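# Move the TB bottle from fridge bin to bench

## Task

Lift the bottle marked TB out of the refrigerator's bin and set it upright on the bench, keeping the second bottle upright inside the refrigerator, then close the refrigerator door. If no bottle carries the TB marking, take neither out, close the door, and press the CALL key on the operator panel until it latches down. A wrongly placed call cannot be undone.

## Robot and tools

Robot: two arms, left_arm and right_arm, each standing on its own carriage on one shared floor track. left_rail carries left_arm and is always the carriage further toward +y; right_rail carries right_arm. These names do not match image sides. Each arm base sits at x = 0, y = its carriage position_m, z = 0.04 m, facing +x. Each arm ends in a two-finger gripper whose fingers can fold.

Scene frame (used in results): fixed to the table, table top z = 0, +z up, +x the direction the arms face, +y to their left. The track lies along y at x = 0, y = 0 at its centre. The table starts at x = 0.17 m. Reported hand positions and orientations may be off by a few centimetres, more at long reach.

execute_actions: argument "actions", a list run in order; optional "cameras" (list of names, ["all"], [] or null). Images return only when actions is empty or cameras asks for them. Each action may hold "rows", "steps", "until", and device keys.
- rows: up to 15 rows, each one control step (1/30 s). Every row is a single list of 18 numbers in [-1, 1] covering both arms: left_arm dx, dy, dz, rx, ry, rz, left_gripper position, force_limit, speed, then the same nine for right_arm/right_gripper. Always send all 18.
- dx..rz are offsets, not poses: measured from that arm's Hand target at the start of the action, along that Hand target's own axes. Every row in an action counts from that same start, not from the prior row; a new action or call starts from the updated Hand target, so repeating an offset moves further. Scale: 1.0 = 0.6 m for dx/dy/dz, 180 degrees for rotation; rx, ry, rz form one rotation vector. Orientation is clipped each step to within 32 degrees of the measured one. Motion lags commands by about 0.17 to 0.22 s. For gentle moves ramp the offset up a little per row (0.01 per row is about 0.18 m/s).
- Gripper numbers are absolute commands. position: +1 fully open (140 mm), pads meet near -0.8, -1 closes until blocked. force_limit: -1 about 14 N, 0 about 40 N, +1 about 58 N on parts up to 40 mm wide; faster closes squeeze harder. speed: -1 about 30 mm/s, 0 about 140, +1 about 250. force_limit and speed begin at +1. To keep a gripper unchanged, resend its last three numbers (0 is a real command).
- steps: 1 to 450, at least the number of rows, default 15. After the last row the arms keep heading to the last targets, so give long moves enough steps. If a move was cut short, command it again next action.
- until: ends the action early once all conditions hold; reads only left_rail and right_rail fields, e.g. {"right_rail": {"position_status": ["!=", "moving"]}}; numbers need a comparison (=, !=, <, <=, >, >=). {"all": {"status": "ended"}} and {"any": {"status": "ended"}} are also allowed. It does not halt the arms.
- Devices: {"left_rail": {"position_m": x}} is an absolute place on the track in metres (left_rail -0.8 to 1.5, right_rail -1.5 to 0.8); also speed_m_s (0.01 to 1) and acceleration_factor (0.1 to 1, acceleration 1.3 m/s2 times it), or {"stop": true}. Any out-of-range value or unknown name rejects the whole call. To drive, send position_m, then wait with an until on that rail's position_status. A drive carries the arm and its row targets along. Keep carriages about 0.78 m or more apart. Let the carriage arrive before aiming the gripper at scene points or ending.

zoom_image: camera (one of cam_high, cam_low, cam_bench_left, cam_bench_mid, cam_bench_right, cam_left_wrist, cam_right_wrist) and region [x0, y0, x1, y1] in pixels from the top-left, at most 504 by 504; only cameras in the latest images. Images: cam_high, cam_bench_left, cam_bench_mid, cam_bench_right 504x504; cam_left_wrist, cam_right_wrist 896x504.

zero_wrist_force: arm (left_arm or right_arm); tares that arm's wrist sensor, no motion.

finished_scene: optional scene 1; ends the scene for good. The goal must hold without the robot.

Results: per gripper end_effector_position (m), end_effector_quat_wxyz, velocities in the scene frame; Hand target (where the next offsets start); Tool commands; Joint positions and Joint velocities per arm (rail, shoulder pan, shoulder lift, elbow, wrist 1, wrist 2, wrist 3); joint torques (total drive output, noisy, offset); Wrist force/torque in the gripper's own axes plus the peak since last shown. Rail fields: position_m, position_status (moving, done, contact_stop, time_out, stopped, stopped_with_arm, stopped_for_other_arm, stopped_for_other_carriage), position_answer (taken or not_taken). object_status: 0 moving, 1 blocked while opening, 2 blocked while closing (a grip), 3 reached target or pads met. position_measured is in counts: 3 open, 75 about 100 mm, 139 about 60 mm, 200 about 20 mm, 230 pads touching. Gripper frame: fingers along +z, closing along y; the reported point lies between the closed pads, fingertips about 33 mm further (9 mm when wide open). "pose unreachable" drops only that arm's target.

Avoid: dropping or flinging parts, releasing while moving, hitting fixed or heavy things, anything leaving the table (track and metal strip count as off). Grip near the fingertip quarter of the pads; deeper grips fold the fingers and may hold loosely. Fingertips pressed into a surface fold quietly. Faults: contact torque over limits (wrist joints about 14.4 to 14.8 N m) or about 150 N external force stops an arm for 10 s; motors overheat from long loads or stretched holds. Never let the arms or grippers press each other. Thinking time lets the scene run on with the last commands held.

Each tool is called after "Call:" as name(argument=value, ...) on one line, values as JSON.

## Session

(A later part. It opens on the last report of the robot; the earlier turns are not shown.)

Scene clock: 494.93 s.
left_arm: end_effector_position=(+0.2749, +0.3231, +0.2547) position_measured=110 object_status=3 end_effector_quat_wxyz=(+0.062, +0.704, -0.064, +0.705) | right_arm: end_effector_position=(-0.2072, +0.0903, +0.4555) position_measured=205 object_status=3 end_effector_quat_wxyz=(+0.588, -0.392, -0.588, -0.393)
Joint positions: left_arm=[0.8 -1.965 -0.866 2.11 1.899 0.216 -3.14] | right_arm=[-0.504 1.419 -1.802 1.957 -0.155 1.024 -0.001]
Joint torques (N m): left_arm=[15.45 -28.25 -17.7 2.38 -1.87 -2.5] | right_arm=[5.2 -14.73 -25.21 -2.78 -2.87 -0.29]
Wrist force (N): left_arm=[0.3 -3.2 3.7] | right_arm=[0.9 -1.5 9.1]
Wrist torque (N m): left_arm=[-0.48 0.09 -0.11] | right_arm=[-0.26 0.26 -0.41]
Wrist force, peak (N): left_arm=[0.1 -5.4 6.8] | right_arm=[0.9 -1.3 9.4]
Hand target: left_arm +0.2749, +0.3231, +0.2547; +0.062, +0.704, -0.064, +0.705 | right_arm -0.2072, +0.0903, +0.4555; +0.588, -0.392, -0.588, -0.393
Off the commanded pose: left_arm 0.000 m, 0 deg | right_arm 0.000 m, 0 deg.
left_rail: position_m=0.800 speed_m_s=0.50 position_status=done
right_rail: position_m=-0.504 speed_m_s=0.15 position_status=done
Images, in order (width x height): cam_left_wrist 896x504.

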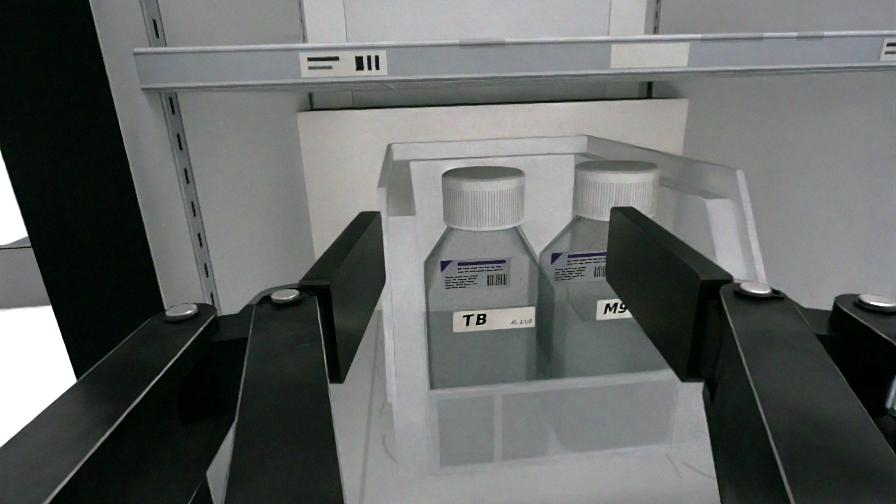

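Call:
execute_actions(actions=[{"rows":[[0,-0.003,0.04,0,0,0,0.15,0,-1,0,0,0,0,0,0,-0.6,-1,-1],[0,-0.003,0.08,0,0,0,0.15,0,-1,0,0,0,0,0,0,-0.6,-1,-1],[0,-0.003,0.12,0,0,0,0.15,0,-1,0,0,0,0,0,0,-0.6,-1,-1],[0,-0.003,0.16,0,0,0,0.15,0,-1,0,0,0,0,0,0,-0.6,-1,-1]],"steps":40}], cameras=["cam_left_wrist"])

Call:
zoom_image(camera="cam_left_wrist", region=[300, 50, 700, 400])

Scene clock: 502.97 s.
left_arm: end_effector_position=(+0.3697, +0.3079, +0.2547) position_measured=110 object_status=3 end_effector_quat_wxyz=(+0.062, +0.704, -0.064, +0.704) | right_arm: end_effector_position=(-0.2072, +0.0903, +0.4555) position_measured=205 object_status=3 end_effector_quat_wxyz=(+0.588, -0.392, -0.588, -0.393)
Joint positions: left_arm=[0.8 -1.733 -0.848 2.052 1.929 -0.016 -3.13] | right_arm=[-0.504 1.419 -1.802 1.957 -0.155 1.024 -0.001]
Joint torques (N m): left_arm=[14.49 -29.75 -20.37 -1.02 -2.41 2.48] | right_arm=[5.5 -13.73 -25.23 -2.74 -2.71 -0.15]
Wrist force (N): left_arm=[2.1 -4.4 1.2] | right_arm=[0.5 -1.5 9.0]
Wrist torque (N m): left_arm=[-0.33 0.04 -0.15] | right_arm=[-0.23 0.29 -0.39]
Wrist force, peak (N): left_arm=[0.5 -4.2 5.9] | right_arm=[0.4 -1.4 9.4]
Hand target: left_arm +0.3697, +0.3079, +0.2547; +0.062, +0.704, -0.064, +0.705 | right_arm -0.2072, +0.0903, +0.4555; +0.588, -0.392, -0.588, -0.393
Off the commanded pose: left_arm 0.000 m, 0 deg | right_arm 0.000 m, 0 deg.
left_rail: position_m=0.800 speed_m_s=0.50 position_status=done
right_rail: position_m=-0.504 speed_m_s=0.15 position_status=done
Images, in order (width x height): cam_left_wrist 896x504.

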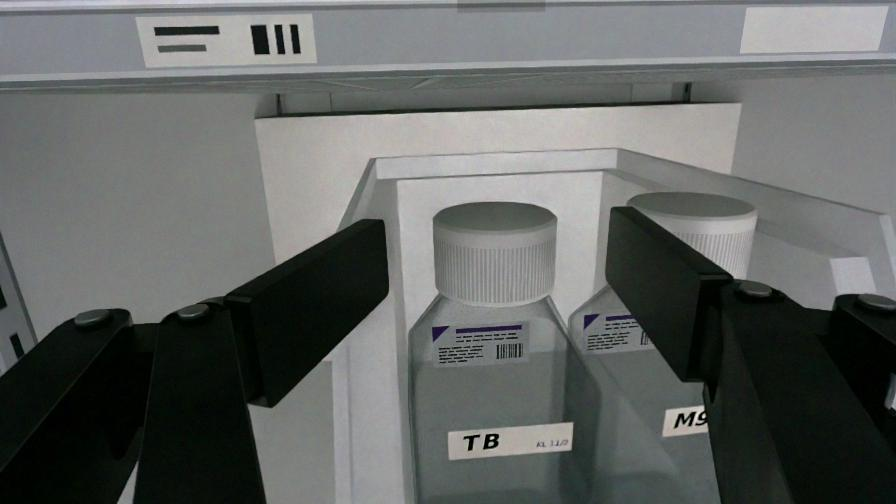

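Scaled by 1.260 from the camera's 896x504 image, which has a finer 1280x720 frame.

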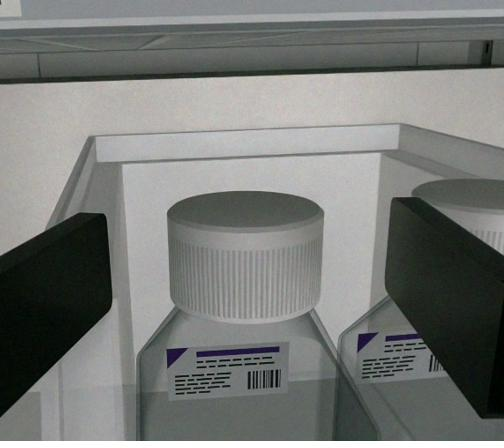

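Call:
execute_actions(actions=[{"rows":[[-0.013,0.003,0,0,0,0,0.15,0,-1,0,0,0,0,0,0,-0.6,-1,-1]],"steps":20},{"rows":[[0,0,0.015,0,0,0,0.15,0,-1,0,0,0,0,0,0,-0.6,-1,-1],[0,0,0.03,0,0,0,0.15,0,-1,0,0,0,0,0,0,-0.6,-1,-1],[0,0,0.045,0,0,0,0.15,0,-1,0,0,0,0,0,0,-0.6,-1,-1],[0,0,0.058,0,0,0,0.15,0,-1,0,0,0,0,0,0,-0.6,-1,-1]],"steps":30}], cameras=["cam_left_wrist"])

Call:
zoom_image(camera="cam_left_wrist", region=[300, 100, 700, 450])

Scene clock: 515.13 s.
left_arm: end_effector_position=(+0.4037, +0.2999, +0.2470) position_measured=110 object_status=3 end_effector_quat_wxyz=(+0.062, +0.704, -0.064, +0.705) | right_arm: end_effector_position=(-0.2072, +0.0903, +0.4555) position_measured=205 object_status=3 end_effector_quat_wxyz=(+0.588, -0.392, -0.588, -0.393)
Joint positions: left_arm=[0.8 -1.652 -0.815 2.009 1.944 -0.097 -3.134] | right_arm=[-0.504 1.419 -1.802 1.957 -0.155 1.024 -0.001]
Joint torques (N m): left_arm=[17.58 -32.59 -20.11 1.05 -1.62 -2.44] | right_arm=[5.43 -15.04 -24.93 -3.09 -2.9 -0.52]
Wrist force (N): left_arm=[2.7 -0.9 -2.2] | right_arm=[0.7 -1.2 9.0]
Wrist torque (N m): left_arm=[-0.12 -0.16 -0.06] | right_arm=[-0.19 0.26 -0.40]
Wrist force, peak (N): left_arm=[8.0 -2.5 -17.6] | right_arm=[0.4 -1.4 9.5]
Hand target: left_arm +0.4037, +0.2999, +0.2470; +0.062, +0.704, -0.064, +0.705 | right_arm -0.2072, +0.0903, +0.4555; +0.588, -0.392, -0.588, -0.393
Off the commanded pose: left_arm 0.000 m, 0 deg | right_arm 0.000 m, 0 deg.
left_rail: position_m=0.800 speed_m_s=0.50 position_status=done
right_rail: position_m=-0.504 speed_m_s=0.15 position_status=done
Images, in order (width x height): cam_left_wrist 896x504.

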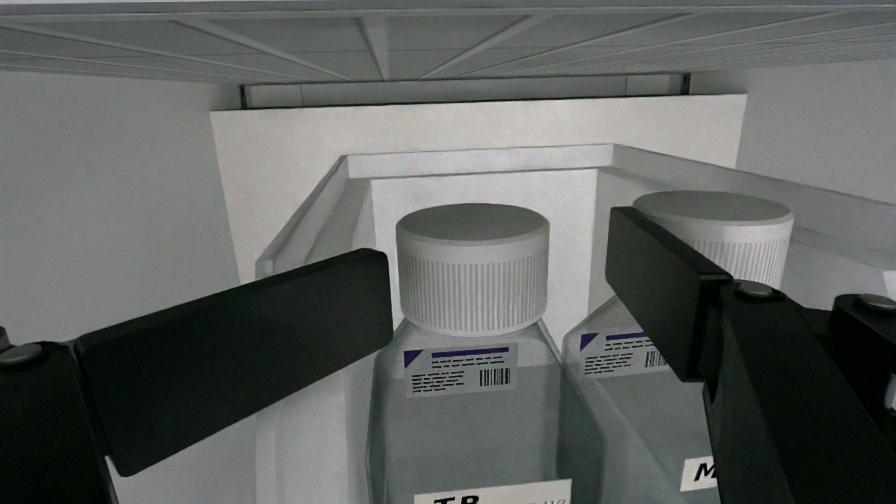

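Scaled by 1.260 from the camera's 896x504 image, which has a finer 1280x720 frame.

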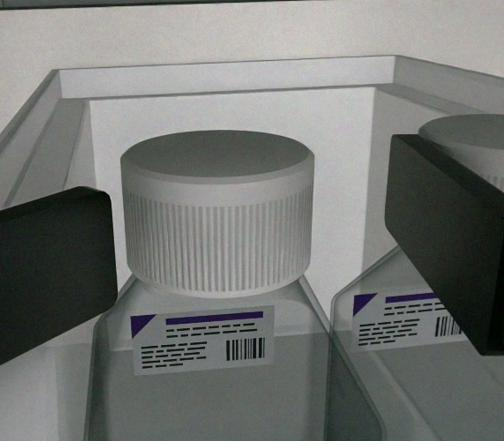

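Call:
execute_actions(actions=[{"rows":[[0,0,-0.03,0,0,0,0.15,0,-1,0,0,0,0,0,0,-0.6,-1,-1],[0,0,-0.06,0,0,0,0.15,0,-1,0,0,0,0,0,0,-0.6,-1,-1]],"steps":25},{"rows":[[0.012,-0.005,0,0,0,0,0.3,0,-1,0,0,0,0,0,0,-0.6,-1,-1],[0.024,-0.009,0,0,0,0,0.3,0,-1,0,0,0,0,0,0,-0.6,-1,-1]],"steps":25},{"rows":[[0,0,0,0,0,0,0.075,0,-1,0,0,0,0,0,0,-0.6,-1,-1]],"steps":30}], cameras=["cam_left_wrist"])

Call:
zoom_image(camera="cam_left_wrist", region=[200, 50, 700, 504])

Scene clock: 525.97 s.
left_arm: end_effector_position=(+0.3692, +0.3116, +0.2614) position_measured=120 object_status=3 end_effector_quat_wxyz=(+0.062, +0.704, -0.064, +0.705) | right_arm: end_effector_position=(-0.2072, +0.0903, +0.4555) position_measured=205 object_status=3 end_effector_quat_wxyz=(+0.588, -0.392, -0.588, -0.393)
Joint positions: left_arm=[0.8 -1.736 -0.866 2.061 1.924 -0.013 -3.115] | right_arm=[-0.504 1.419 -1.802 1.957 -0.155 1.024 -0.001]
Joint torques (N m): left_arm=[15.89 -29.51 -22.39 -0.73 -1.47 2.69] | right_arm=[4.72 -13.42 -24.95 -3.1 -2.69 -0.86]
Wrist force (N): left_arm=[0.2 -3.4 3.7] | right_arm=[0.9 -1.4 9.1]
Wrist torque (N m): left_arm=[-0.53 0.09 -0.10] | right_arm=[-0.21 0.26 -0.41]
Wrist force, peak (N): left_arm=[1.3 -1.3 5.8] | right_arm=[0.6 -1.3 9.5]
Hand target: left_arm +0.3692, +0.3116, +0.2614; +0.062, +0.704, -0.064, +0.705 | right_arm -0.2072, +0.0903, +0.4555; +0.588, -0.392, -0.588, -0.393
Off the commanded pose: left_arm 0.000 m, 0 deg | right_arm 0.000 m, 0 deg.
left_rail: position_m=0.800 speed_m_s=0.50 position_status=done
right_rail: position_m=-0.504 speed_m_s=0.15 position_status=done
Images, in order (width x height): cam_left_wrist 896x504.

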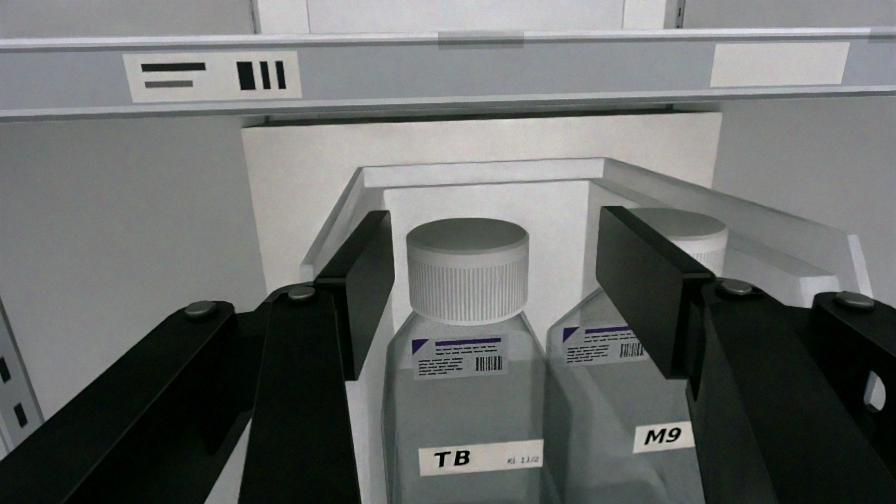

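Scaled by 1.008 from the camera's 896x504 image, which has a finer 1280x720 frame.

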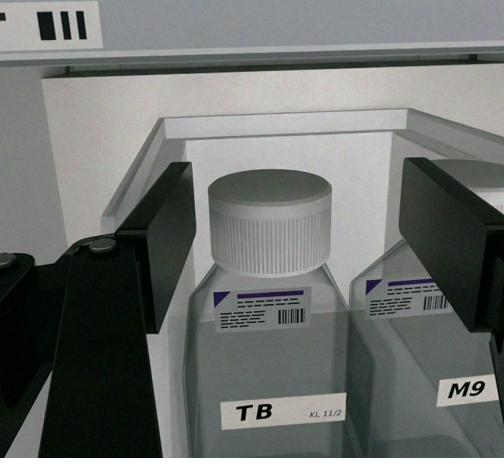

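Call:
execute_actions(actions=[{"rows":[[0,-0.017,0,0,0,0,0.075,0,-1,0,0,0,0,0,0,-0.6,-1,-1]],"steps":20},{"rows":[[0,0,0.015,0,0,0,0.075,0,-1,0,0,0,0,0,0,-0.6,-1,-1],[0,0,0.03,0,0,0,0.075,0,-1,0,0,0,0,0,0,-0.6,-1,-1],[0,0,0.045,0,0,0,0.075,0,-1,0,0,0,0,0,0,-0.6,-1,-1],[0,0,0.055,0,0,0,0.075,0,-1,0,0,0,0,0,0,-0.6,-1,-1]],"steps":30}], cameras=["cam_left_wrist"])

Scene clock: 534.60 s.
left_arm: end_effector_position=(+0.4035, +0.3158, +0.2614) position_measured=120 object_status=3 end_effector_quat_wxyz=(+0.062, +0.704, -0.064, +0.705) | right_arm: end_effector_position=(-0.2072, +0.0903, +0.4555) position_measured=205 object_status=3 end_effector_quat_wxyz=(+0.588, -0.392, -0.588, -0.393)
Joint positions: left_arm=[0.8 -1.656 -0.866 2.06 1.943 -0.093 -3.133] | right_arm=[-0.504 1.419 -1.802 1.957 -0.155 1.024 -0.001]
Joint torques (N m): left_arm=[14.11 -46.52 5.94 1.08 -1.67 -2.56] | right_arm=[5.84 -13.81 -24.85 -3.25 -2.51 -0.88]
Wrist force (N): left_arm=[-0.2 -1.7 3.8] | right_arm=[1.1 -1.3 9.1]
Wrist torque (N m): left_arm=[-0.39 0.04 -0.13] | right_arm=[-0.20 0.24 -0.42]
Wrist force, peak (N): left_arm=[0.5 -3.4 4.3] | right_arm=[0.9 -1.4 9.5]
Hand target: left_arm +0.4035, +0.3158, +0.2614; +0.062, +0.704, -0.064, +0.705 | right_arm -0.2072, +0.0903, +0.4555; +0.588, -0.392, -0.588, -0.393
Off the commanded pose: left_arm 0.000 m, 0 deg | right_arm 0.000 m, 0 deg.
left_rail: position_m=0.800 speed_m_s=0.50 position_status=done
right_rail: position_m=-0.504 speed_m_s=0.15 position_status=done
Images, in order (width x height): cam_left_wrist 896x504.

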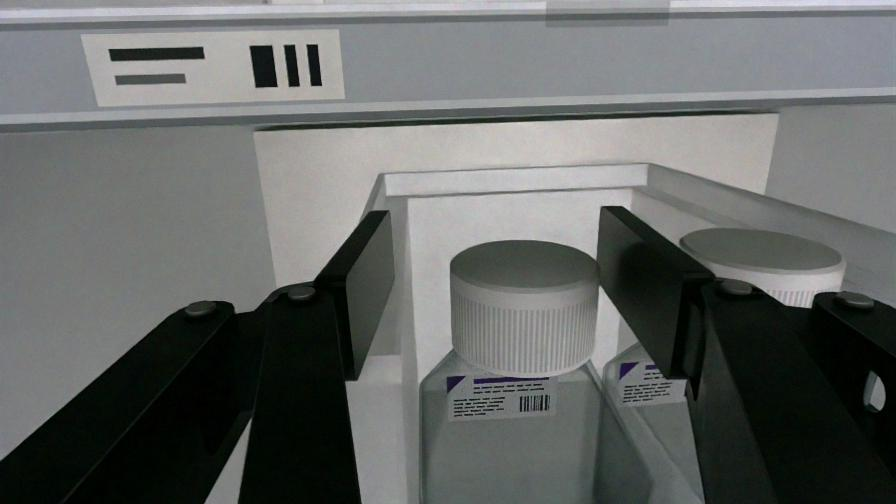

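Call:
execute_actions(actions=[{"rows":[[0,0.013,0,0,0,0,0.075,0,-1,0,0,0,0,0,0,-0.6,-1,-1]],"steps":15},{"rows":[[-0.01,0.013,0,0,0,0,0.075,0,-1,0,0,0,0,0,0,-0.6,-1,-1],[-0.02,0,0,0,0,0,0.075,0,-1,0,0,0,0,0,0,-0.6,-1,-1]],"steps":20},{"rows":[[0,0,0.008,0,0,0,0.075,0,-1,0,0,0,0,0,0,-0.6,-1,-1],[0,0,0.017,0,0,0,0.075,0,-1,0,0,0,0,0,0,-0.6,-1,-1]],"steps":25}], cameras=["cam_left_wrist"])

Scene clock: 552.40 s.
left_arm: end_effector_position=(+0.4019, +0.3076, +0.2555) position_measured=120 object_status=3 end_effector_quat_wxyz=(+0.064, +0.704, -0.062, +0.704) | right_arm: end_effector_position=(-0.2072, +0.0903, +0.4555) position_measured=205 object_status=3 end_effector_quat_wxyz=(+0.588, -0.392, -0.588, -0.393)
Joint positions: left_arm=[0.8 -1.658 -0.844 2.035 1.946 -0.091 -3.139] | right_arm=[-0.504 1.419 -1.802 1.957 -0.155 1.024 -0.001]
Joint torques (N m): left_arm=[2.03 -38.87 -7.91 -0.05 0.12 0.08] | right_arm=[4.59 -14.92 -25.12 -3.31 -2.15 -1.46]
Wrist force (N): left_arm=[28.7 -3.3 3.0] | right_arm=[2.2 -1.5 9.0]
Wrist torque (N m): left_arm=[-0.44 -0.75 0.96] | right_arm=[-0.24 0.16 -0.46]
Wrist force, peak (N): left_arm=[136.3 -3.5 -0.1] | right_arm=[2.3 -1.6 9.3]
Hand target: left_arm +0.4019, +0.3076, +0.2555; +0.064, +0.704, -0.062, +0.704 (not the last commanded pose) | right_arm -0.2072, +0.0903, +0.4555; +0.588, -0.392, -0.588, -0.393
Tool commands: left_gripper/position=+0.07451 left_gripper/force_limit=+0.003922 left_gripper/speed=-1.0 right_gripper/position=-0.6 right_gripper/force_limit=-1.0 right_gripper/speed=-1.0
Off the commanded pose: right_arm 0.000 m, 0 deg.
FORCE FAULT: contact force on the left arm reached its limit, and that arm stopped for 10 seconds. The contact can be on any part of that arm, not only on its tool. That arm's remaining commands of this call were not run. That arm's target is now where it stood when the stop ended, not its last command. That arm accepts commands again.
left_rail: position_m=0.800 speed_m_s=0.50 position_status=done
right_rail: position_m=-0.504 speed_m_s=0.15 position_status=done
Images, in order (width x height): cam_left_wrist 896x504.

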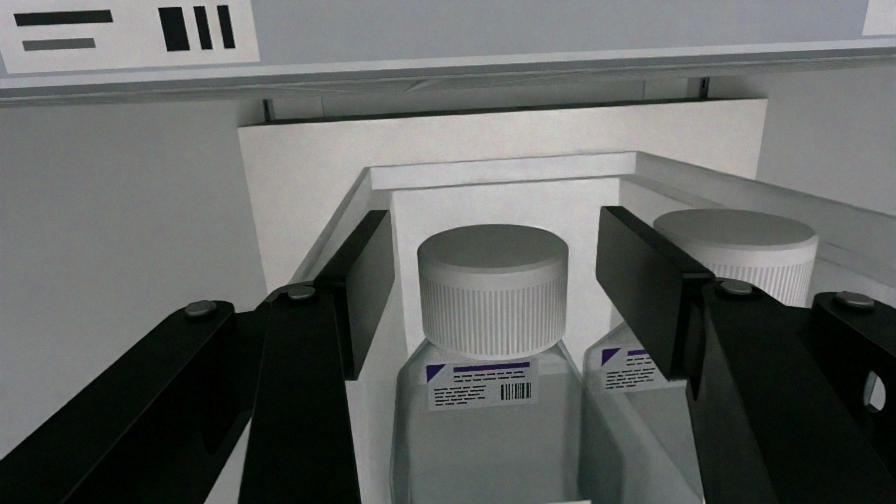

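Call:
execute_actions(actions=[{"rows":[[0.005,0,0,0,0,0,0.075,0,-1,0,0,0,0,0,0,-0.6,-1,-1]],"steps":20},{"rows":[[0,0,0.008,0,0,0,0.075,0,-1,0,0,0,0,0,0,-0.6,-1,-1],[0,0,0.017,0,0,0,0.075,0,-1,0,0,0,0,0,0,-0.6,-1,-1]],"steps":25},{"rows":[[0,0,0,0,0,0,-1,-0.2,-1,0,0,0,0,0,0,-0.6,-1,-1]],"steps":60}], cameras=["cam_left_wrist"])

Scene clock: 562.07 s.
left_arm: end_effector_position=(+0.4119, +0.3057, +0.2585) position_measured=231 object_status=0 end_effector_quat_wxyz=(+0.064, +0.704, -0.062, +0.704) | right_arm: end_effector_position=(-0.2072, +0.0903, +0.4555) position_measured=205 object_status=3 end_effector_quat_wxyz=(+0.588, -0.392, -0.588, -0.393)
Joint positions: left_arm=[0.8 -1.634 -0.847 2.024 1.961 -0.115 -3.14] | right_arm=[-0.504 1.419 -1.802 1.957 -0.155 1.024 -0.001]
Joint torques (N m): left_arm=[12.06 -37.08 -7.73 0.84 -1.67 -1.37] | right_arm=[4.78 -13.48 -23.77 -3.48 -2.2 -1.64]
Wrist force (N): left_arm=[1.1 4.8 -0.7] | right_arm=[1.3 -1.6 9.3]
Wrist torque (N m): left_arm=[1.23 0.34 0.07] | right_arm=[-0.26 0.24 -0.43]
Wrist force, peak (N): left_arm=[28.8 -3.2 3.3] | right_arm=[2.3 -1.6 9.4]
Hand target: left_arm +0.4119, +0.3058, +0.2585; +0.064, +0.704, -0.062, +0.704 | right_arm -0.2072, +0.0903, +0.4555; +0.588, -0.392, -0.588, -0.393
Off the commanded pose: left_arm 0.000 m, 0 deg | right_arm 0.000 m, 0 deg.
left_rail: position_m=0.800 speed_m_s=0.50 position_status=done
right_rail: position_m=-0.504 speed_m_s=0.15 position_status=done
Images, in order (width x height): cam_left_wrist 896x504.

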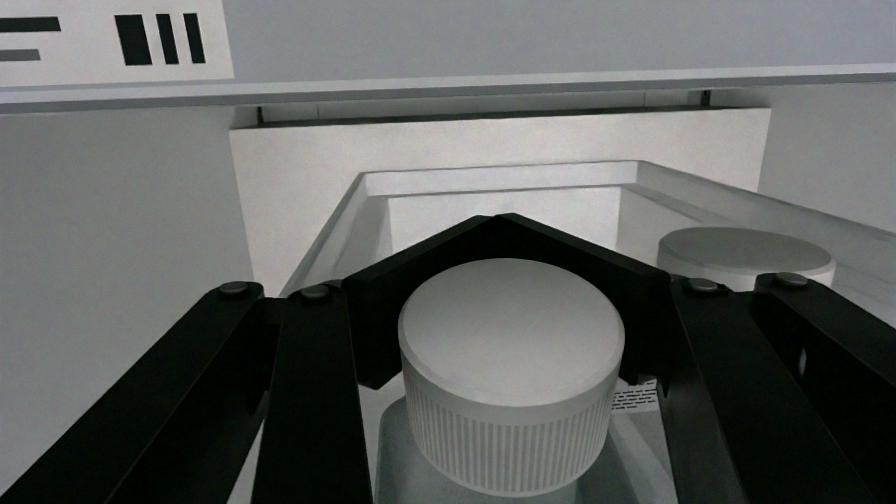

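Call:
execute_actions(actions=[{"rows":[[0,0,0,0,0,0,0.075,0,-1,0,0,0,0,0,0,-0.6,-1,-1]],"steps":60}], cameras=["cam_left_wrist"])

Scene clock: 570.27 s.
left_arm: end_effector_position=(+0.4119, +0.3058, +0.2585) position_measured=120 object_status=0 end_effector_quat_wxyz=(+0.064, +0.704, -0.062, +0.704) | right_arm: end_effector_position=(-0.2072, +0.0903, +0.4555) position_measured=205 object_status=3 end_effector_quat_wxyz=(+0.588, -0.392, -0.588, -0.393)
Joint positions: left_arm=[0.8 -1.634 -0.847 2.024 1.961 -0.115 -3.14] | right_arm=[-0.504 1.419 -1.802 1.957 -0.155 1.024 -0.001]
Joint torques (N m): left_arm=[-5.34 -44.79 2.96 -0.13 -1.58 2.21] | right_arm=[4.96 -13.57 -23.95 -3.59 -1.89 -1.59]
Wrist force (N): left_arm=[-2.5 4.3 4.0] | right_arm=[1.2 -1.5 9.1]
Wrist torque (N m): left_arm=[0.90 0.65 -0.09] | right_arm=[-0.23 0.23 -0.42]
Wrist force, peak (N): left_arm=[-3.8 3.7 4.5] | right_arm=[2.3 -1.4 9.4]
Hand target: left_arm +0.4119, +0.3058, +0.2585; +0.064, +0.704, -0.062, +0.704 | right_arm -0.2072, +0.0903, +0.4555; +0.588, -0.392, -0.588, -0.393
Off the commanded pose: left_arm 0.000 m, 0 deg | right_arm 0.000 m, 0 deg.
left_rail: position_m=0.800 speed_m_s=0.50 position_status=done
right_rail: position_m=-0.504 speed_m_s=0.15 position_status=done
Images, in order (width x height): cam_left_wrist 896x504.

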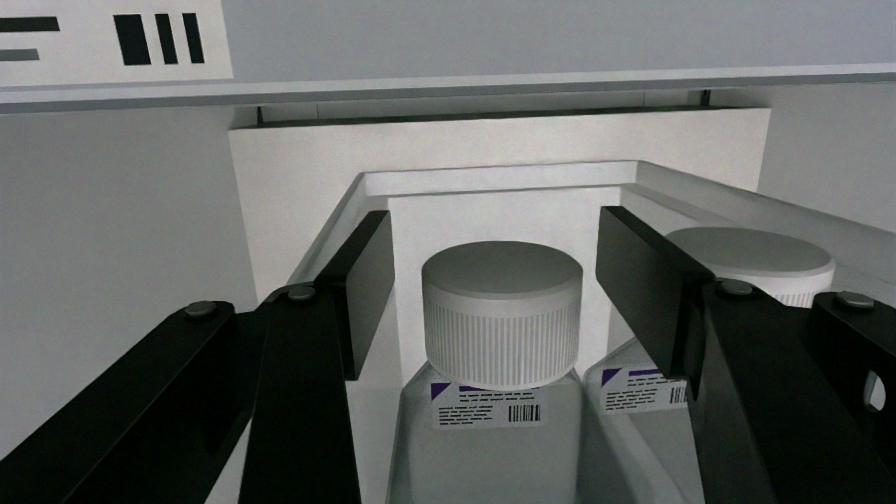

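Call:
execute_actions(actions=[{"rows":[[0,0,-0.008,0,0,0,0.075,0,-1,0,0,0,0,0,0,-0.6,-1,-1],[0,0,-0.016,0,0,0,0.075,0,-1,0,0,0,0,0,0,-0.6,-1,-1],[0,0,-0.022,0,0,0,0.075,0,-1,0,0,0,0,0,0,-0.6,-1,-1]],"steps":40},{"rows":[[0,0,0,0,0,0,-1,0,-1,0,0,0,0,0,0,-0.6,-1,-1]],"steps":90}], cameras=["cam_left_wrist"])

Scene clock: 587.80 s.
left_arm: end_effector_position=(+0.3989, +0.3081, +0.2585) position_measured=161 object_status=2 end_effector_quat_wxyz=(+0.064, +0.704, -0.062, +0.704) | right_arm: end_effector_position=(-0.2072, +0.0903, +0.4555) position_measured=205 object_status=3 end_effector_quat_wxyz=(+0.588, -0.392, -0.588, -0.393)
Joint positions: left_arm=[0.8 -1.665 -0.852 2.04 1.95 -0.084 -3.139] | right_arm=[-0.504 1.419 -1.802 1.957 -0.155 1.024 -0.001]
Joint torques (N m): left_arm=[-10.8 -31.15 -18.79 -0.88 -1.57 2.54] | right_arm=[4.91 -14.49 -23.84 -3.75 -1.66 -1.73]
Wrist force (N): left_arm=[-2.6 3.0 3.2] | right_arm=[1.1 -1.4 9.2]
Wrist torque (N m): left_arm=[0.91 0.60 -0.14] | right_arm=[-0.22 0.25 -0.42]
Wrist force, peak (N): left_arm=[-2.5 3.2 5.5] | right_arm=[1.0 -1.4 9.5]
Hand target: left_arm +0.3989, +0.3081, +0.2585; +0.064, +0.704, -0.062, +0.704 | right_arm -0.2072, +0.0903, +0.4555; +0.588, -0.392, -0.588, -0.393
Off the commanded pose: left_arm 0.000 m, 0 deg | right_arm 0.000 m, 0 deg.
left_rail: position_m=0.800 speed_m_s=0.50 position_status=done
right_rail: position_m=-0.504 speed_m_s=0.15 position_status=done
Images, in order (width x height): cam_left_wrist 896x504.

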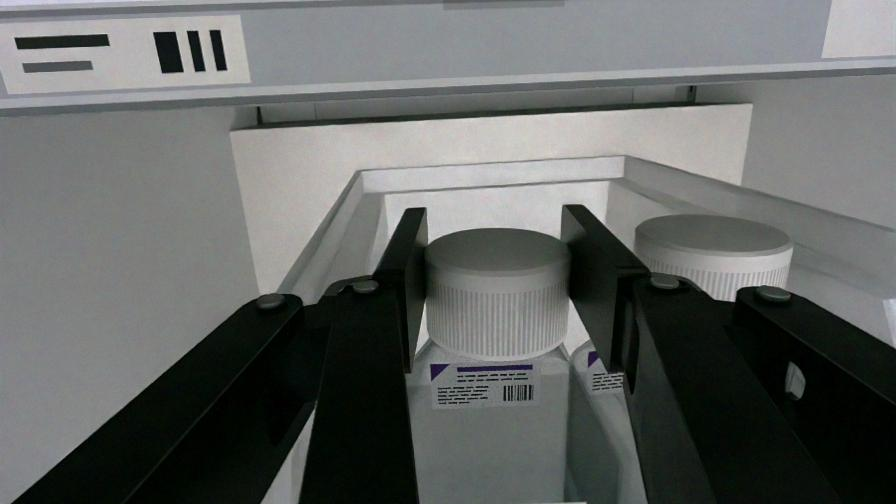

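Call:
execute_actions(actions=[{"rows":[[0.008,0,0,0,0,0,-1,0,-1,0,0,0,0,0,0,-0.6,-1,-1],[0.016,0,0,0,0,0,-1,0,-1,0,0,0,0,0,0,-0.6,-1,-1],[0.024,0,0,0,0,0,-1,0,-1,0,0,0,0,0,0,-0.6,-1,-1],[0.032,0,0,0,0,0,-1,0,-1,0,0,0,0,0,0,-0.6,-1,-1]],"steps":40}], cameras=["cam_left_wrist","cam_bench_mid","cam_bench_left","cam_high"])

Scene clock: 599.90 s.
left_arm: end_effector_position=(+0.3989, +0.3081, +0.2777) position_measured=161 object_status=2 end_effector_quat_wxyz=(+0.064, +0.704, -0.062, +0.704) | right_arm: end_effector_position=(-0.2072, +0.0903, +0.4555) position_measured=205 object_status=3 end_effector_quat_wxyz=(+0.588, -0.392, -0.588, -0.393)
Joint positions: left_arm=[0.8 -1.665 -0.899 2.044 1.992 -0.084 -3.139] | right_arm=[-0.504 1.419 -1.802 1.957 -0.155 1.024 -0.001]
Joint torques (N m): left_arm=[-5.03 -47.76 3.51 1.2 1.69 -2.44] | right_arm=[5.18 -14.42 -22.77 -3.99 -1.5 -1.75]
Wrist force (N): left_arm=[-6.1 3.2 3.5] | right_arm=[1.8 -1.5 9.3]
Wrist torque (N m): left_arm=[0.88 0.60 -0.09] | right_arm=[-0.23 0.19 -0.44]
Wrist force, peak (N): left_arm=[-7.6 3.2 3.9] | right_arm=[1.9 -1.6 9.5]
Hand target: left_arm +0.3989, +0.3081, +0.2777; +0.064, +0.704, -0.062, +0.704 | right_arm -0.2072, +0.0903, +0.4555; +0.588, -0.392, -0.588, -0.393
Off the commanded pose: left_arm 0.000 m, 0 deg | right_arm 0.000 m, 0 deg.
left_rail: position_m=0.800 speed_m_s=0.50 position_status=done
right_rail: position_m=-0.504 speed_m_s=0.15 position_status=done
Images, in order (width x height): cam_high 504x504, cam_bench_left 504x504, cam_bench_mid 504x504, cam_left_wrist 896x504.

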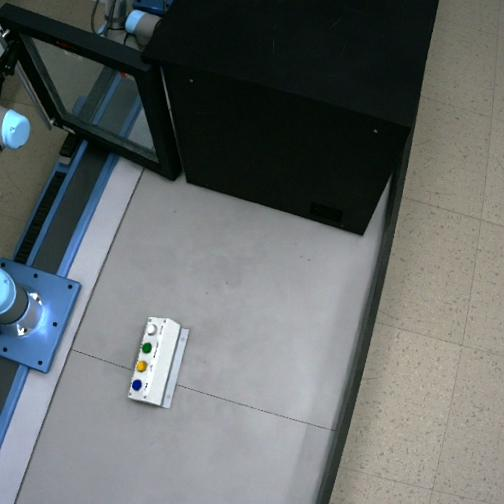

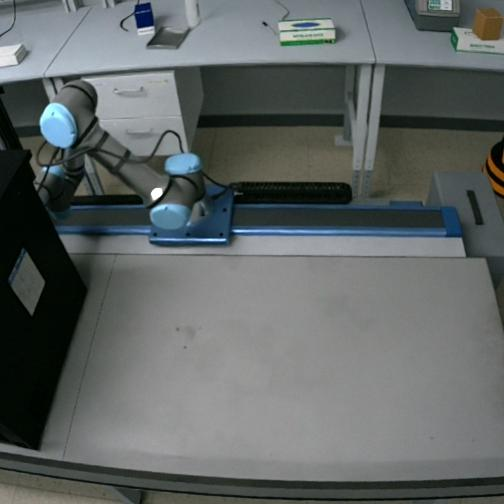

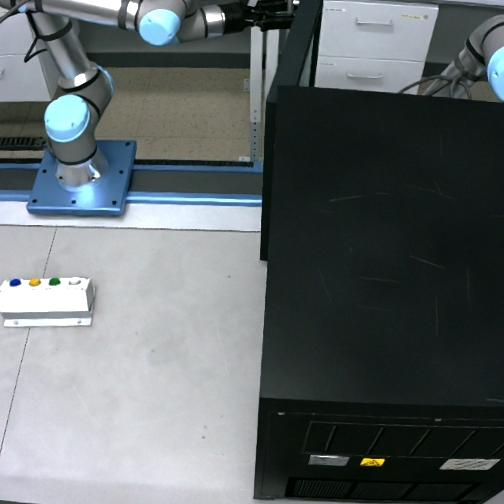

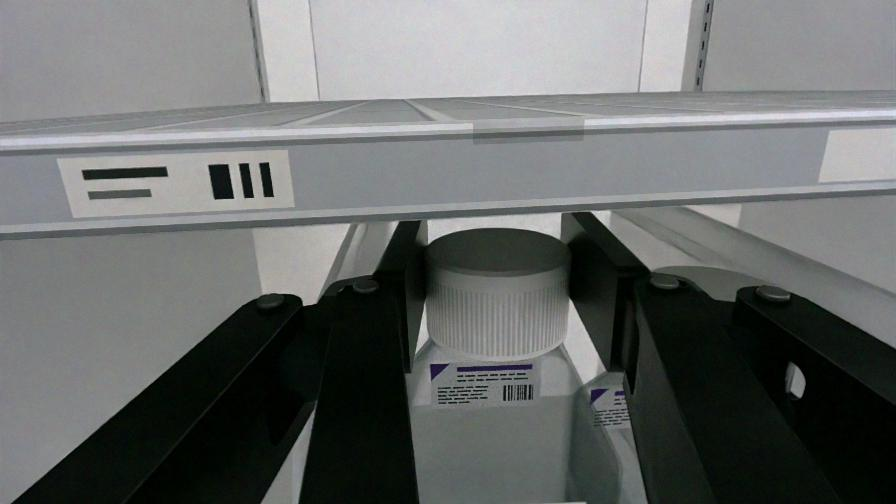

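Call:
execute_actions(actions=[{"rows":[[-0.01,0,0,0,0,0,-1,0,-1,0,0,0,0,0,0,-0.6,-1,-1],[-0.018,0,0,0,0,0,-1,0,-1,0,0,0,0,0,0,-0.6,-1,-1]],"steps":25},{"rows":[[0,0.0015,-0.008,0,0,0,-1,0,-1,0,0,0,0,0,0,-0.6,-1,-1],[0,0.003,-0.016,0,0,0,-1,0,-1,0,0,0,0,0,0,-0.6,-1,-1],[0,0.0045,-0.024,0,0,0,-1,0,-1,0,0,0,0,0,0,-0.6,-1,-1],[0,0.006,-0.032,0,0,0,-1,0,-1,0,0,0,0,0,0,-0.6,-1,-1],[0,0.0075,-0.04,0,0,0,-1,0,-1,0,0,0,0,0,0,-0.6,-1,-1],[0,0.009,-0.048,0,0,0,-1,0,-1,0,0,0,0,0,0,-0.6,-1,-1],[0,0.0105,-0.056,0,0,0,-1,0,-1,0,0,0,0,0,0,-0.6,-1,-1],[0,0.0116,-0.0657,0,0,0,-1,0,-1,0,0,0,0,0,0,-0.6,-1,-1]],"steps":45}], cameras=["cam_left_wrist"])

Scene clock: 618.60 s.
left_arm: end_effector_position=(+0.3589, +0.3083, +0.2669) position_measured=161 object_status=2 end_effector_quat_wxyz=(+0.064, +0.704, -0.062, +0.704) | right_arm: end_effector_position=(-0.2072, +0.0903, +0.4555) position_measured=205 object_status=3 end_effector_quat_wxyz=(+0.588, -0.392, -0.588, -0.393)
Joint positions: left_arm=[0.8 -1.759 -0.881 2.064 1.96 0.009 -3.144] | right_arm=[-0.504 1.419 -1.802 1.957 -0.155 1.024 -0.001]
Joint torques (N m): left_arm=[-10.79 -46.48 4.66 0.94 1.54 -2.37] | right_arm=[4.98 -14.69 -22.83 -4 -1.23 -1.64]
Wrist force (N): left_arm=[-4.1 3.2 4.7] | right_arm=[0.8 -1.5 9.0]
Wrist torque (N m): left_arm=[0.92 0.73 -0.17] | right_arm=[-0.25 0.27 -0.40]
Wrist force, peak (N): left_arm=[-6.9 3.5 4.4] | right_arm=[1.7 -1.4 9.5]
Hand target: left_arm +0.3589, +0.3083, +0.2669; +0.064, +0.704, -0.062, +0.704 | right_arm -0.2072, +0.0903, +0.4555; +0.588, -0.392, -0.588, -0.393
Off the commanded pose: left_arm 0.000 m, 0 deg | right_arm 0.000 m, 0 deg.
left_rail: position_m=0.800 speed_m_s=0.50 position_status=done
right_rail: position_m=-0.504 speed_m_s=0.15 position_status=done
Images, in order (width x height): cam_left_wrist 896x504.

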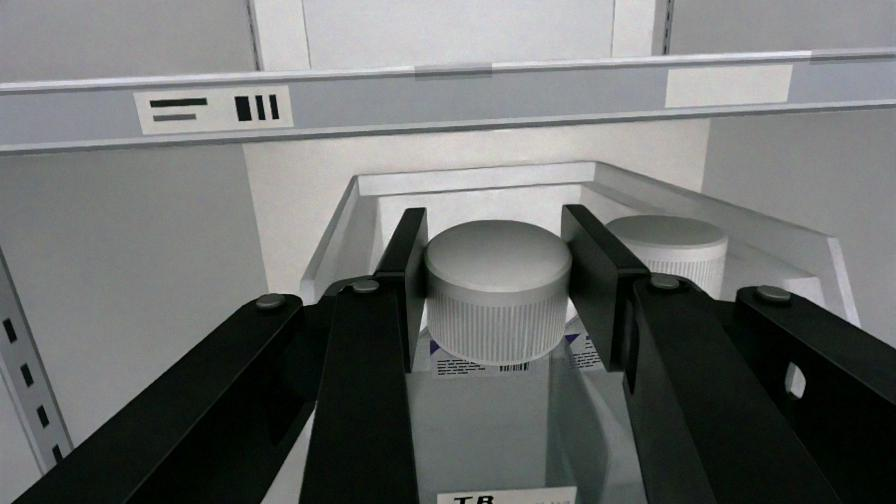

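Call:
execute_actions(actions=[{"rows":[[0,0.0015,-0.008,0,0,0,-1,0,-1,0,0,0,0,0,0,-0.6,-1,-1],[0,0.003,-0.016,0,0,0,-1,0,-1,0,0,0,0,0,0,-0.6,-1,-1],[0,0.0045,-0.024,0,0,0,-1,0,-1,0,0,0,0,0,0,-0.6,-1,-1],[0,0.006,-0.032,0,0,0,-1,0,-1,0,0,0,0,0,0,-0.6,-1,-1],[0,0.0075,-0.04,0,0,0,-1,0,-1,0,0,0,0,0,0,-0.6,-1,-1],[0,0.009,-0.048,0,0,0,-1,0,-1,0,0,0,0,0,0,-0.6,-1,-1],[0,0.0105,-0.056,0,0,0,-1,0,-1,0,0,0,0,0,0,-0.6,-1,-1],[0,0.0116,-0.0657,0,0,0,-1,0,-1,0,0,0,0,0,0,-0.6,-1,-1]],"steps":45}], cameras=["cam_left_wrist"])

Scene clock: 624.83 s.
left_arm: end_effector_position=(+0.3189, +0.3084, +0.2669) position_measured=161 object_status=2 end_effector_quat_wxyz=(+0.064, +0.704, -0.062, +0.704) | right_arm: end_effector_position=(-0.2072, +0.0903, +0.4555) position_measured=205 object_status=3 end_effector_quat_wxyz=(+0.588, -0.392, -0.588, -0.393)
Joint positions: left_arm=[0.8 -1.852 -0.884 2.074 1.955 0.103 -3.147] | right_arm=[-0.504 1.419 -1.802 1.957 -0.155 1.024 -0.001]
Joint torques (N m): left_arm=[-13.35 -47.99 5.82 -1.03 1.74 -0.82] | right_arm=[5.96 -14.27 -24.26 -4.05 -0.95 -1.72]
Wrist force (N): left_arm=[-6.2 2.7 5.3] | right_arm=[1.0 -1.2 9.2]
Wrist torque (N m): left_arm=[1.00 0.80 -0.03] | right_arm=[-0.17 0.27 -0.42]
Wrist force, peak (N): left_arm=[-6.1 2.7 5.4] | right_arm=[1.0 -1.4 9.5]
Hand target: left_arm +0.3189, +0.3084, +0.2669; +0.064, +0.704, -0.062, +0.704 | right_arm -0.2072, +0.0903, +0.4555; +0.588, -0.392, -0.588, -0.393
Off the commanded pose: left_arm 0.000 m, 0 deg | right_arm 0.000 m, 0 deg.
left_rail: position_m=0.800 speed_m_s=0.50 position_status=done
right_rail: position_m=-0.504 speed_m_s=0.15 position_status=done
Images, in order (width x height): cam_left_wrist 896x504.

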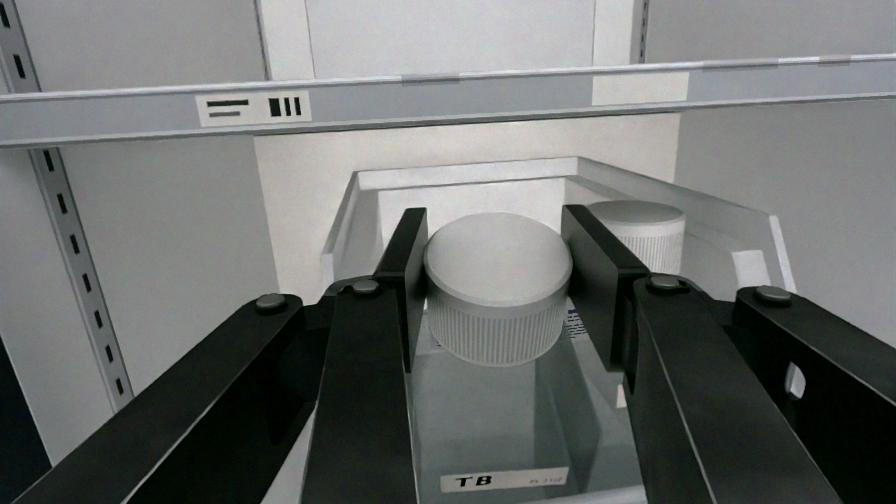

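Call:
execute_actions(actions=[{"rows":[[0,0.0015,-0.008,0,0,0,-1,0,-1,0,0,0,0,0,0,-0.6,-1,-1],[0,0.003,-0.016,0,0,0,-1,0,-1,0,0,0,0,0,0,-0.6,-1,-1],[0,0.0045,-0.024,0,0,0,-1,0,-1,0,0,0,0,0,0,-0.6,-1,-1],[0,0.006,-0.032,0,0,0,-1,0,-1,0,0,0,0,0,0,-0.6,-1,-1],[0,0.0075,-0.04,0,0,0,-1,0,-1,0,0,0,0,0,0,-0.6,-1,-1],[0,0.009,-0.048,0,0,0,-1,0,-1,0,0,0,0,0,0,-0.6,-1,-1]],"steps":40}], cameras=["cam_left_wrist"])

Scene clock: 628.93 s.
left_arm: end_effector_position=(+0.2896, +0.3082, +0.2669) position_measured=161 object_status=2 end_effector_quat_wxyz=(+0.064, +0.704, -0.062, +0.704) | right_arm: end_effector_position=(-0.2072, +0.0903, +0.4555) position_measured=205 object_status=3 end_effector_quat_wxyz=(+0.588, -0.392, -0.588, -0.393)
Joint positions: left_arm=[0.8 -1.919 -0.883 2.072 1.955 0.17 -3.145] | right_arm=[-0.504 1.419 -1.802 1.957 -0.155 1.024 -0.001]
Joint torques (N m): left_arm=[-10.97 -29.72 -20.71 -0.67 1.99 2.4] | right_arm=[4.72 -15.9 -23.92 -3.98 -1 -1.7]
Wrist force (N): left_arm=[-4.4 2.5 5.2] | right_arm=[0.9 -1.5 9.2]
Wrist torque (N m): left_arm=[0.96 0.74 -0.03] | right_arm=[-0.25 0.26 -0.41]
Wrist force, peak (N): left_arm=[-6.0 2.8 7.4] | right_arm=[1.3 -1.4 9.5]
Hand target: left_arm +0.2896, +0.3082, +0.2669; +0.064, +0.704, -0.062, +0.704 | right_arm -0.2072, +0.0903, +0.4555; +0.588, -0.392, -0.588, -0.393
Off the commanded pose: left_arm 0.000 m, 0 deg | right_arm 0.000 m, 0 deg.
left_rail: position_m=0.800 speed_m_s=0.50 position_status=done
right_rail: position_m=-0.504 speed_m_s=0.15 position_status=done
Images, in order (width x height): cam_left_wrist 896x504.

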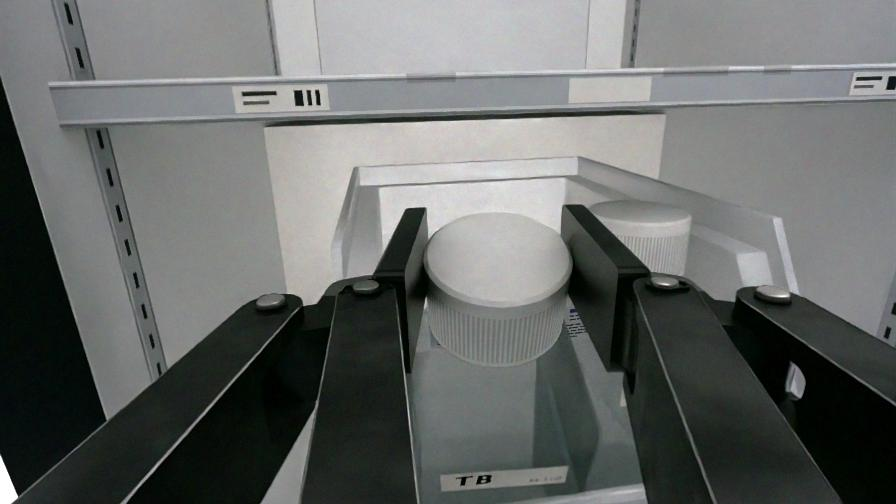

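Call:
execute_actions(actions=[{"rows":[[0,0.0015,-0.008,0,0,0,-1,0,-1,0,0,0,0,0,0,-0.6,-1,-1],[0,0.003,-0.016,0,0,0,-1,0,-1,0,0,0,0,0,0,-0.6,-1,-1],[0,0.0045,-0.024,0,0,0,-1,0,-1,0,0,0,0,0,0,-0.6,-1,-1],[0,0.006,-0.032,0,0,0,-1,0,-1,0,0,0,0,0,0,-0.6,-1,-1],[0,0.0075,-0.04,0,0,0,-1,0,-1,0,0,0,0,0,0,-0.6,-1,-1],[0,0.009,-0.048,0,0,0,-1,0,-1,0,0,0,0,0,0,-0.6,-1,-1],[0,0.01,-0.057,0,0,0,-1,0,-1,0,0,0,0,0,0,-0.6,-1,-1]],"steps":40},{"rows":[[0.01,0,0,0,0,0,-1,0,-1,0,0,0,0,0,0,-0.6,-1,-1],[0.02,0,0,0,0,0,-1,0,-1,0,0,0,0,0,0,-0.6,-1,-1],[0.03,0,0,0,0,0,-1,0,-1,0,0,0,0,0,0,-0.6,-1,-1],[0.04,0,0,0,0,0,-1,0,-1,0,0,0,0,0,0,-0.6,-1,-1],[0.05,0,0,0,0,0,-1,0,-1,0,0,0,0,0,0,-0.6,-1,-1],[0.06,0,0,0,0,0,-1,0,-1,0,0,0,0,0,0,-0.6,-1,-1],[0.07,0,0,0,0,0,-1,0,-1,0,0,0,0,0,0,-0.6,-1,-1],[0.08,0,0,0,0,0,-1,0,-1,0,0,0,0,0,0,-0.6,-1,-1]],"steps":40}], cameras=["cam_left_wrist"])

Scene clock: 640.23 s.
left_arm: end_effector_position=(+0.2548, +0.3084, +0.3149) position_measured=161 object_status=2 end_effector_quat_wxyz=(+0.064, +0.704, -0.062, +0.704) | right_arm: end_effector_position=(-0.2072, +0.0903, +0.4555) position_measured=205 object_status=3 end_effector_quat_wxyz=(+0.588, -0.392, -0.588, -0.393)
Joint positions: left_arm=[0.8 -1.996 -0.997 2.068 2.071 0.247 -3.145] | right_arm=[-0.504 1.419 -1.802 1.957 -0.155 1.024 -0.001]
Joint torques (N m): left_arm=[-7.23 -46.52 4.06 2.77 2.14 -2.41] | right_arm=[5.27 -14.89 -24.24 -4.35 -0.83 -1.61]
Wrist force (N): left_arm=[-6.4 3.2 3.5] | right_arm=[1.1 -1.3 9.2]
Wrist torque (N m): left_arm=[0.89 0.59 -0.10] | right_arm=[-0.20 0.25 -0.42]
Wrist force, peak (N): left_arm=[-7.8 3.1 5.3] | right_arm=[0.9 -1.4 9.4]
Hand target: left_arm +0.2549, +0.3084, +0.3149; +0.064, +0.704, -0.062, +0.704 | right_arm -0.2072, +0.0903, +0.4555; +0.588, -0.392, -0.588, -0.393
Off the commanded pose: left_arm 0.000 m, 0 deg | right_arm 0.000 m, 0 deg.
left_rail: position_m=0.800 speed_m_s=0.50 position_status=done
right_rail: position_m=-0.504 speed_m_s=0.15 position_status=done
Images, in order (width x height): cam_left_wrist 896x504.

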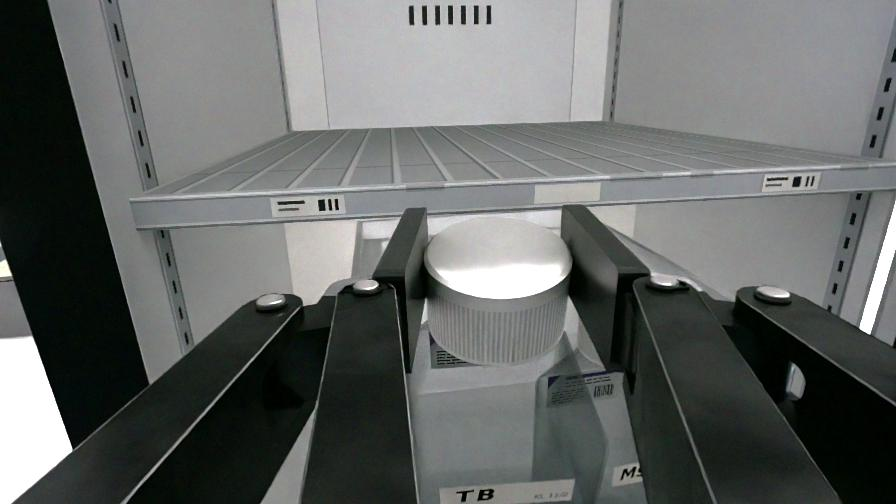

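Call:
execute_actions(actions=[{"rows":[[0.01,0,0,0,0,0,-1,0,-1,0,0,0,0,0,0,-0.6,-1,-1],[0.02,0,0,0,0,0,-1,0,-1,0,0,0,0,0,0,-0.6,-1,-1],[0.03,0,0,0,0,0,-1,0,-1,0,0,0,0,0,0,-0.6,-1,-1],[0.04,0,0,0,0,0,-1,0,-1,0,0,0,0,0,0,-0.6,-1,-1],[0.05,0,0,0,0,0,-1,0,-1,0,0,0,0,0,0,-0.6,-1,-1],[0.06,0,0,0,0,0,-1,0,-1,0,0,0,0,0,0,-0.6,-1,-1],[0.07,0,0,0,0,0,-1,0,-1,0,0,0,0,0,0,-0.6,-1,-1],[0.08,0,0,0,0,0,-1,0,-1,0,0,0,0,0,0,-0.6,-1,-1]],"steps":40}], cameras=["cam_left_wrist"])

Scene clock: 644.13 s.
left_arm: end_effector_position=(+0.2549, +0.3085, +0.3629) position_measured=161 object_status=2 end_effector_quat_wxyz=(+0.064, +0.704, -0.062, +0.704) | right_arm: end_effector_position=(-0.2072, +0.0903, +0.4555) position_measured=205 object_status=3 end_effector_quat_wxyz=(+0.588, -0.392, -0.588, -0.393)
Joint positions: left_arm=[0.8 -1.996 -1.106 2.057 2.192 0.247 -3.145] | right_arm=[-0.504 1.419 -1.802 1.957 -0.155 1.024 -0.001]
Joint torques (N m): left_arm=[-10.29 -43.13 0.12 2.87 2.33 -2.34] | right_arm=[5.24 -14.96 -23.68 -4.09 -0.84 -1.66]
Wrist force (N): left_arm=[-6.3 3.3 4.0] | right_arm=[1.2 -1.3 9.1]
Wrist torque (N m): left_arm=[0.92 0.58 -0.09] | right_arm=[-0.20 0.23 -0.42]
Wrist force, peak (N): left_arm=[-8.4 3.2 3.9] | right_arm=[0.9 -1.4 9.4]
Hand target: left_arm +0.2549, +0.3085, +0.3629; +0.064, +0.704, -0.062, +0.704 | right_arm -0.2072, +0.0903, +0.4555; +0.588, -0.392, -0.588, -0.393
Off the commanded pose: left_arm 0.000 m, 0 deg | right_arm 0.000 m, 0 deg.
left_rail: position_m=0.800 speed_m_s=0.50 position_status=done
right_rail: position_m=-0.504 speed_m_s=0.15 position_status=done
Images, in order (width x height): cam_left_wrist 896x504.

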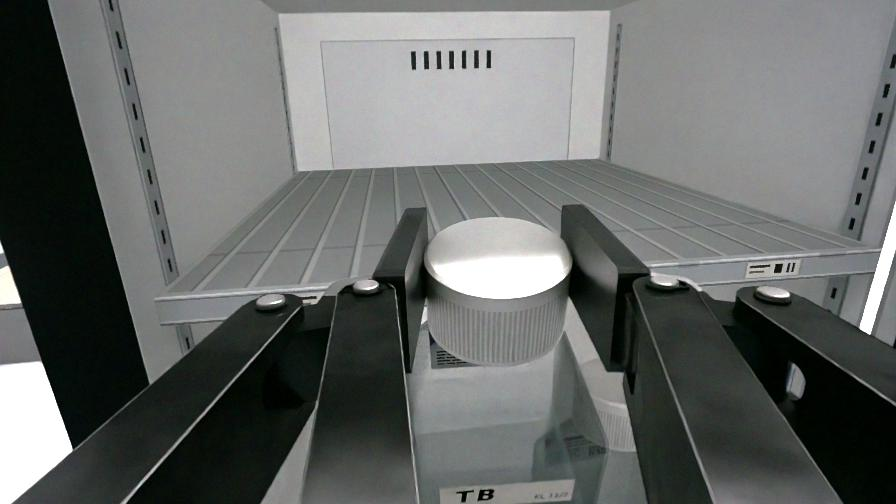

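Call:
execute_actions(actions=[{"rows":[[0.01,0,0,0,0,0,-1,0,-1,0,0,0,0,0,0,-0.6,-1,-1],[0.02,0,0,0,0,0,-1,0,-1,0,0,0,0,0,0,-0.6,-1,-1],[0.03,0,0,0,0,0,-1,0,-1,0,0,0,0,0,0,-0.6,-1,-1],[0.04,0,0,0,0,0,-1,0,-1,0,0,0,0,0,0,-0.6,-1,-1]],"steps":25},{"rows":[[0,0.003,-0.015,0,0,0,-1,0,-1,0,0,0,0,0,0,-0.6,-1,-1],[0,0.006,-0.03,0,0,0,-1,0,-1,0,0,0,0,0,0,-0.6,-1,-1],[0,0.009,-0.045,0,0,0,-1,0,-1,0,0,0,0,0,0,-0.6,-1,-1],[0,0.012,-0.06,0,0,0,-1,0,-1,0,0,0,0,0,0,-0.6,-1,-1],[0,0.015,-0.075,0,0,0,-1,0,-1,0,0,0,0,0,0,-0.6,-1,-1],[0,0.018,-0.09,0,0,0,-1,0,-1,0,0,0,0,0,0,-0.6,-1,-1],[0,0.021,-0.105,0,0,0,-1,0,-1,0,0,0,0,0,0,-0.6,-1,-1],[0,0.024,-0.12,0,0,0,-1,0,-1,0,0,0,0,0,0,-0.6,-1,-1],[0,0.027,-0.135,0,0,0,-1,0,-1,0,0,0,0,0,0,-0.6,-1,-1],[0,0.03,-0.15,0,0,0,-1,0,-1,0,0,0,0,0,0,-0.6,-1,-1]],"steps":45}], cameras=["cam_left_wrist","cam_bench_mid"])

Scene clock: 651.77 s.
left_arm: end_effector_position=(+0.1631, +0.3068, +0.3869) position_measured=161 object_status=2 end_effector_quat_wxyz=(+0.064, +0.704, -0.062, +0.704) | right_arm: end_effector_position=(-0.2072, +0.0903, +0.4555) position_measured=205 object_status=3 end_effector_quat_wxyz=(+0.588, -0.392, -0.588, -0.393)
Joint positions: left_arm=[0.8 -2.18 -1.119 1.981 2.281 0.431 -3.144] | right_arm=[-0.504 1.419 -1.802 1.957 -0.155 1.024 -0.001]
Joint torques (N m): left_arm=[-11.39 -26.48 -26.58 3.79 2.31 2.36] | right_arm=[4.19 -13.74 -23.4 -4.35 -0.73 -1.39]
Wrist force (N): left_arm=[-6.1 3.3 4.0] | right_arm=[1.1 -1.5 9.2]
Wrist torque (N m): left_arm=[0.89 0.60 -0.11] | right_arm=[-0.24 0.26 -0.42]
Wrist force, peak (N): left_arm=[-8.2 3.3 4.0] | right_arm=[1.2 -1.5 9.4]
Hand target: left_arm +0.1631, +0.3068, +0.3869; +0.064, +0.704, -0.062, +0.704 | right_arm -0.2072, +0.0903, +0.4555; +0.588, -0.392, -0.588, -0.393
Off the commanded pose: left_arm 0.000 m, 0 deg | right_arm 0.000 m, 0 deg.
left_rail: position_m=0.800 speed_m_s=0.50 position_status=done
right_rail: position_m=-0.504 speed_m_s=0.15 position_status=done
Images, in order (width x height): cam_bench_mid 504x504, cam_left_wrist 896x504.

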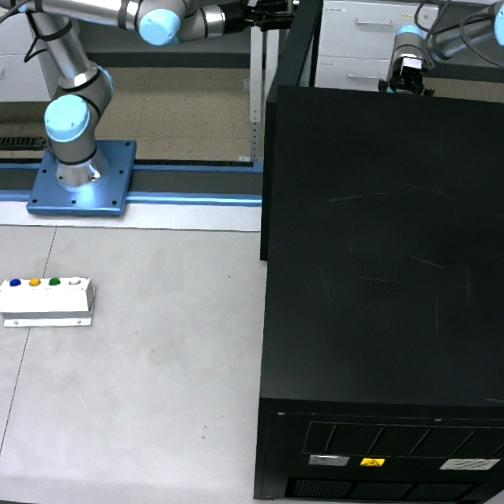

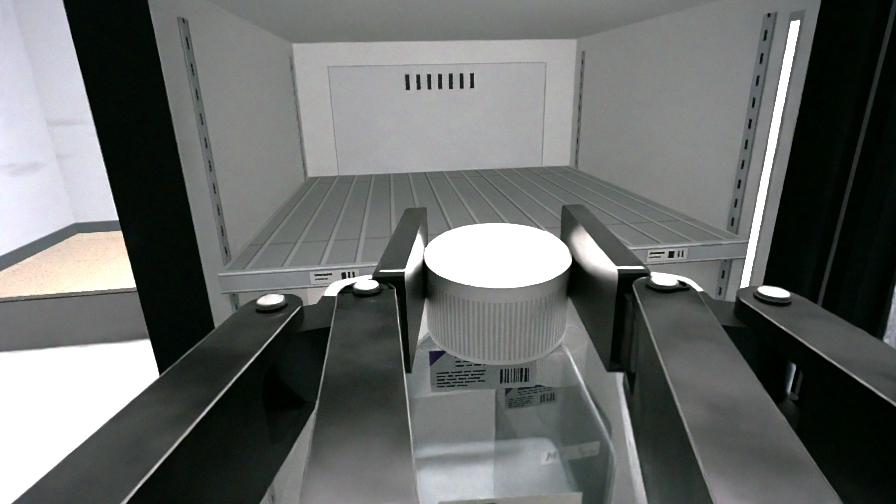

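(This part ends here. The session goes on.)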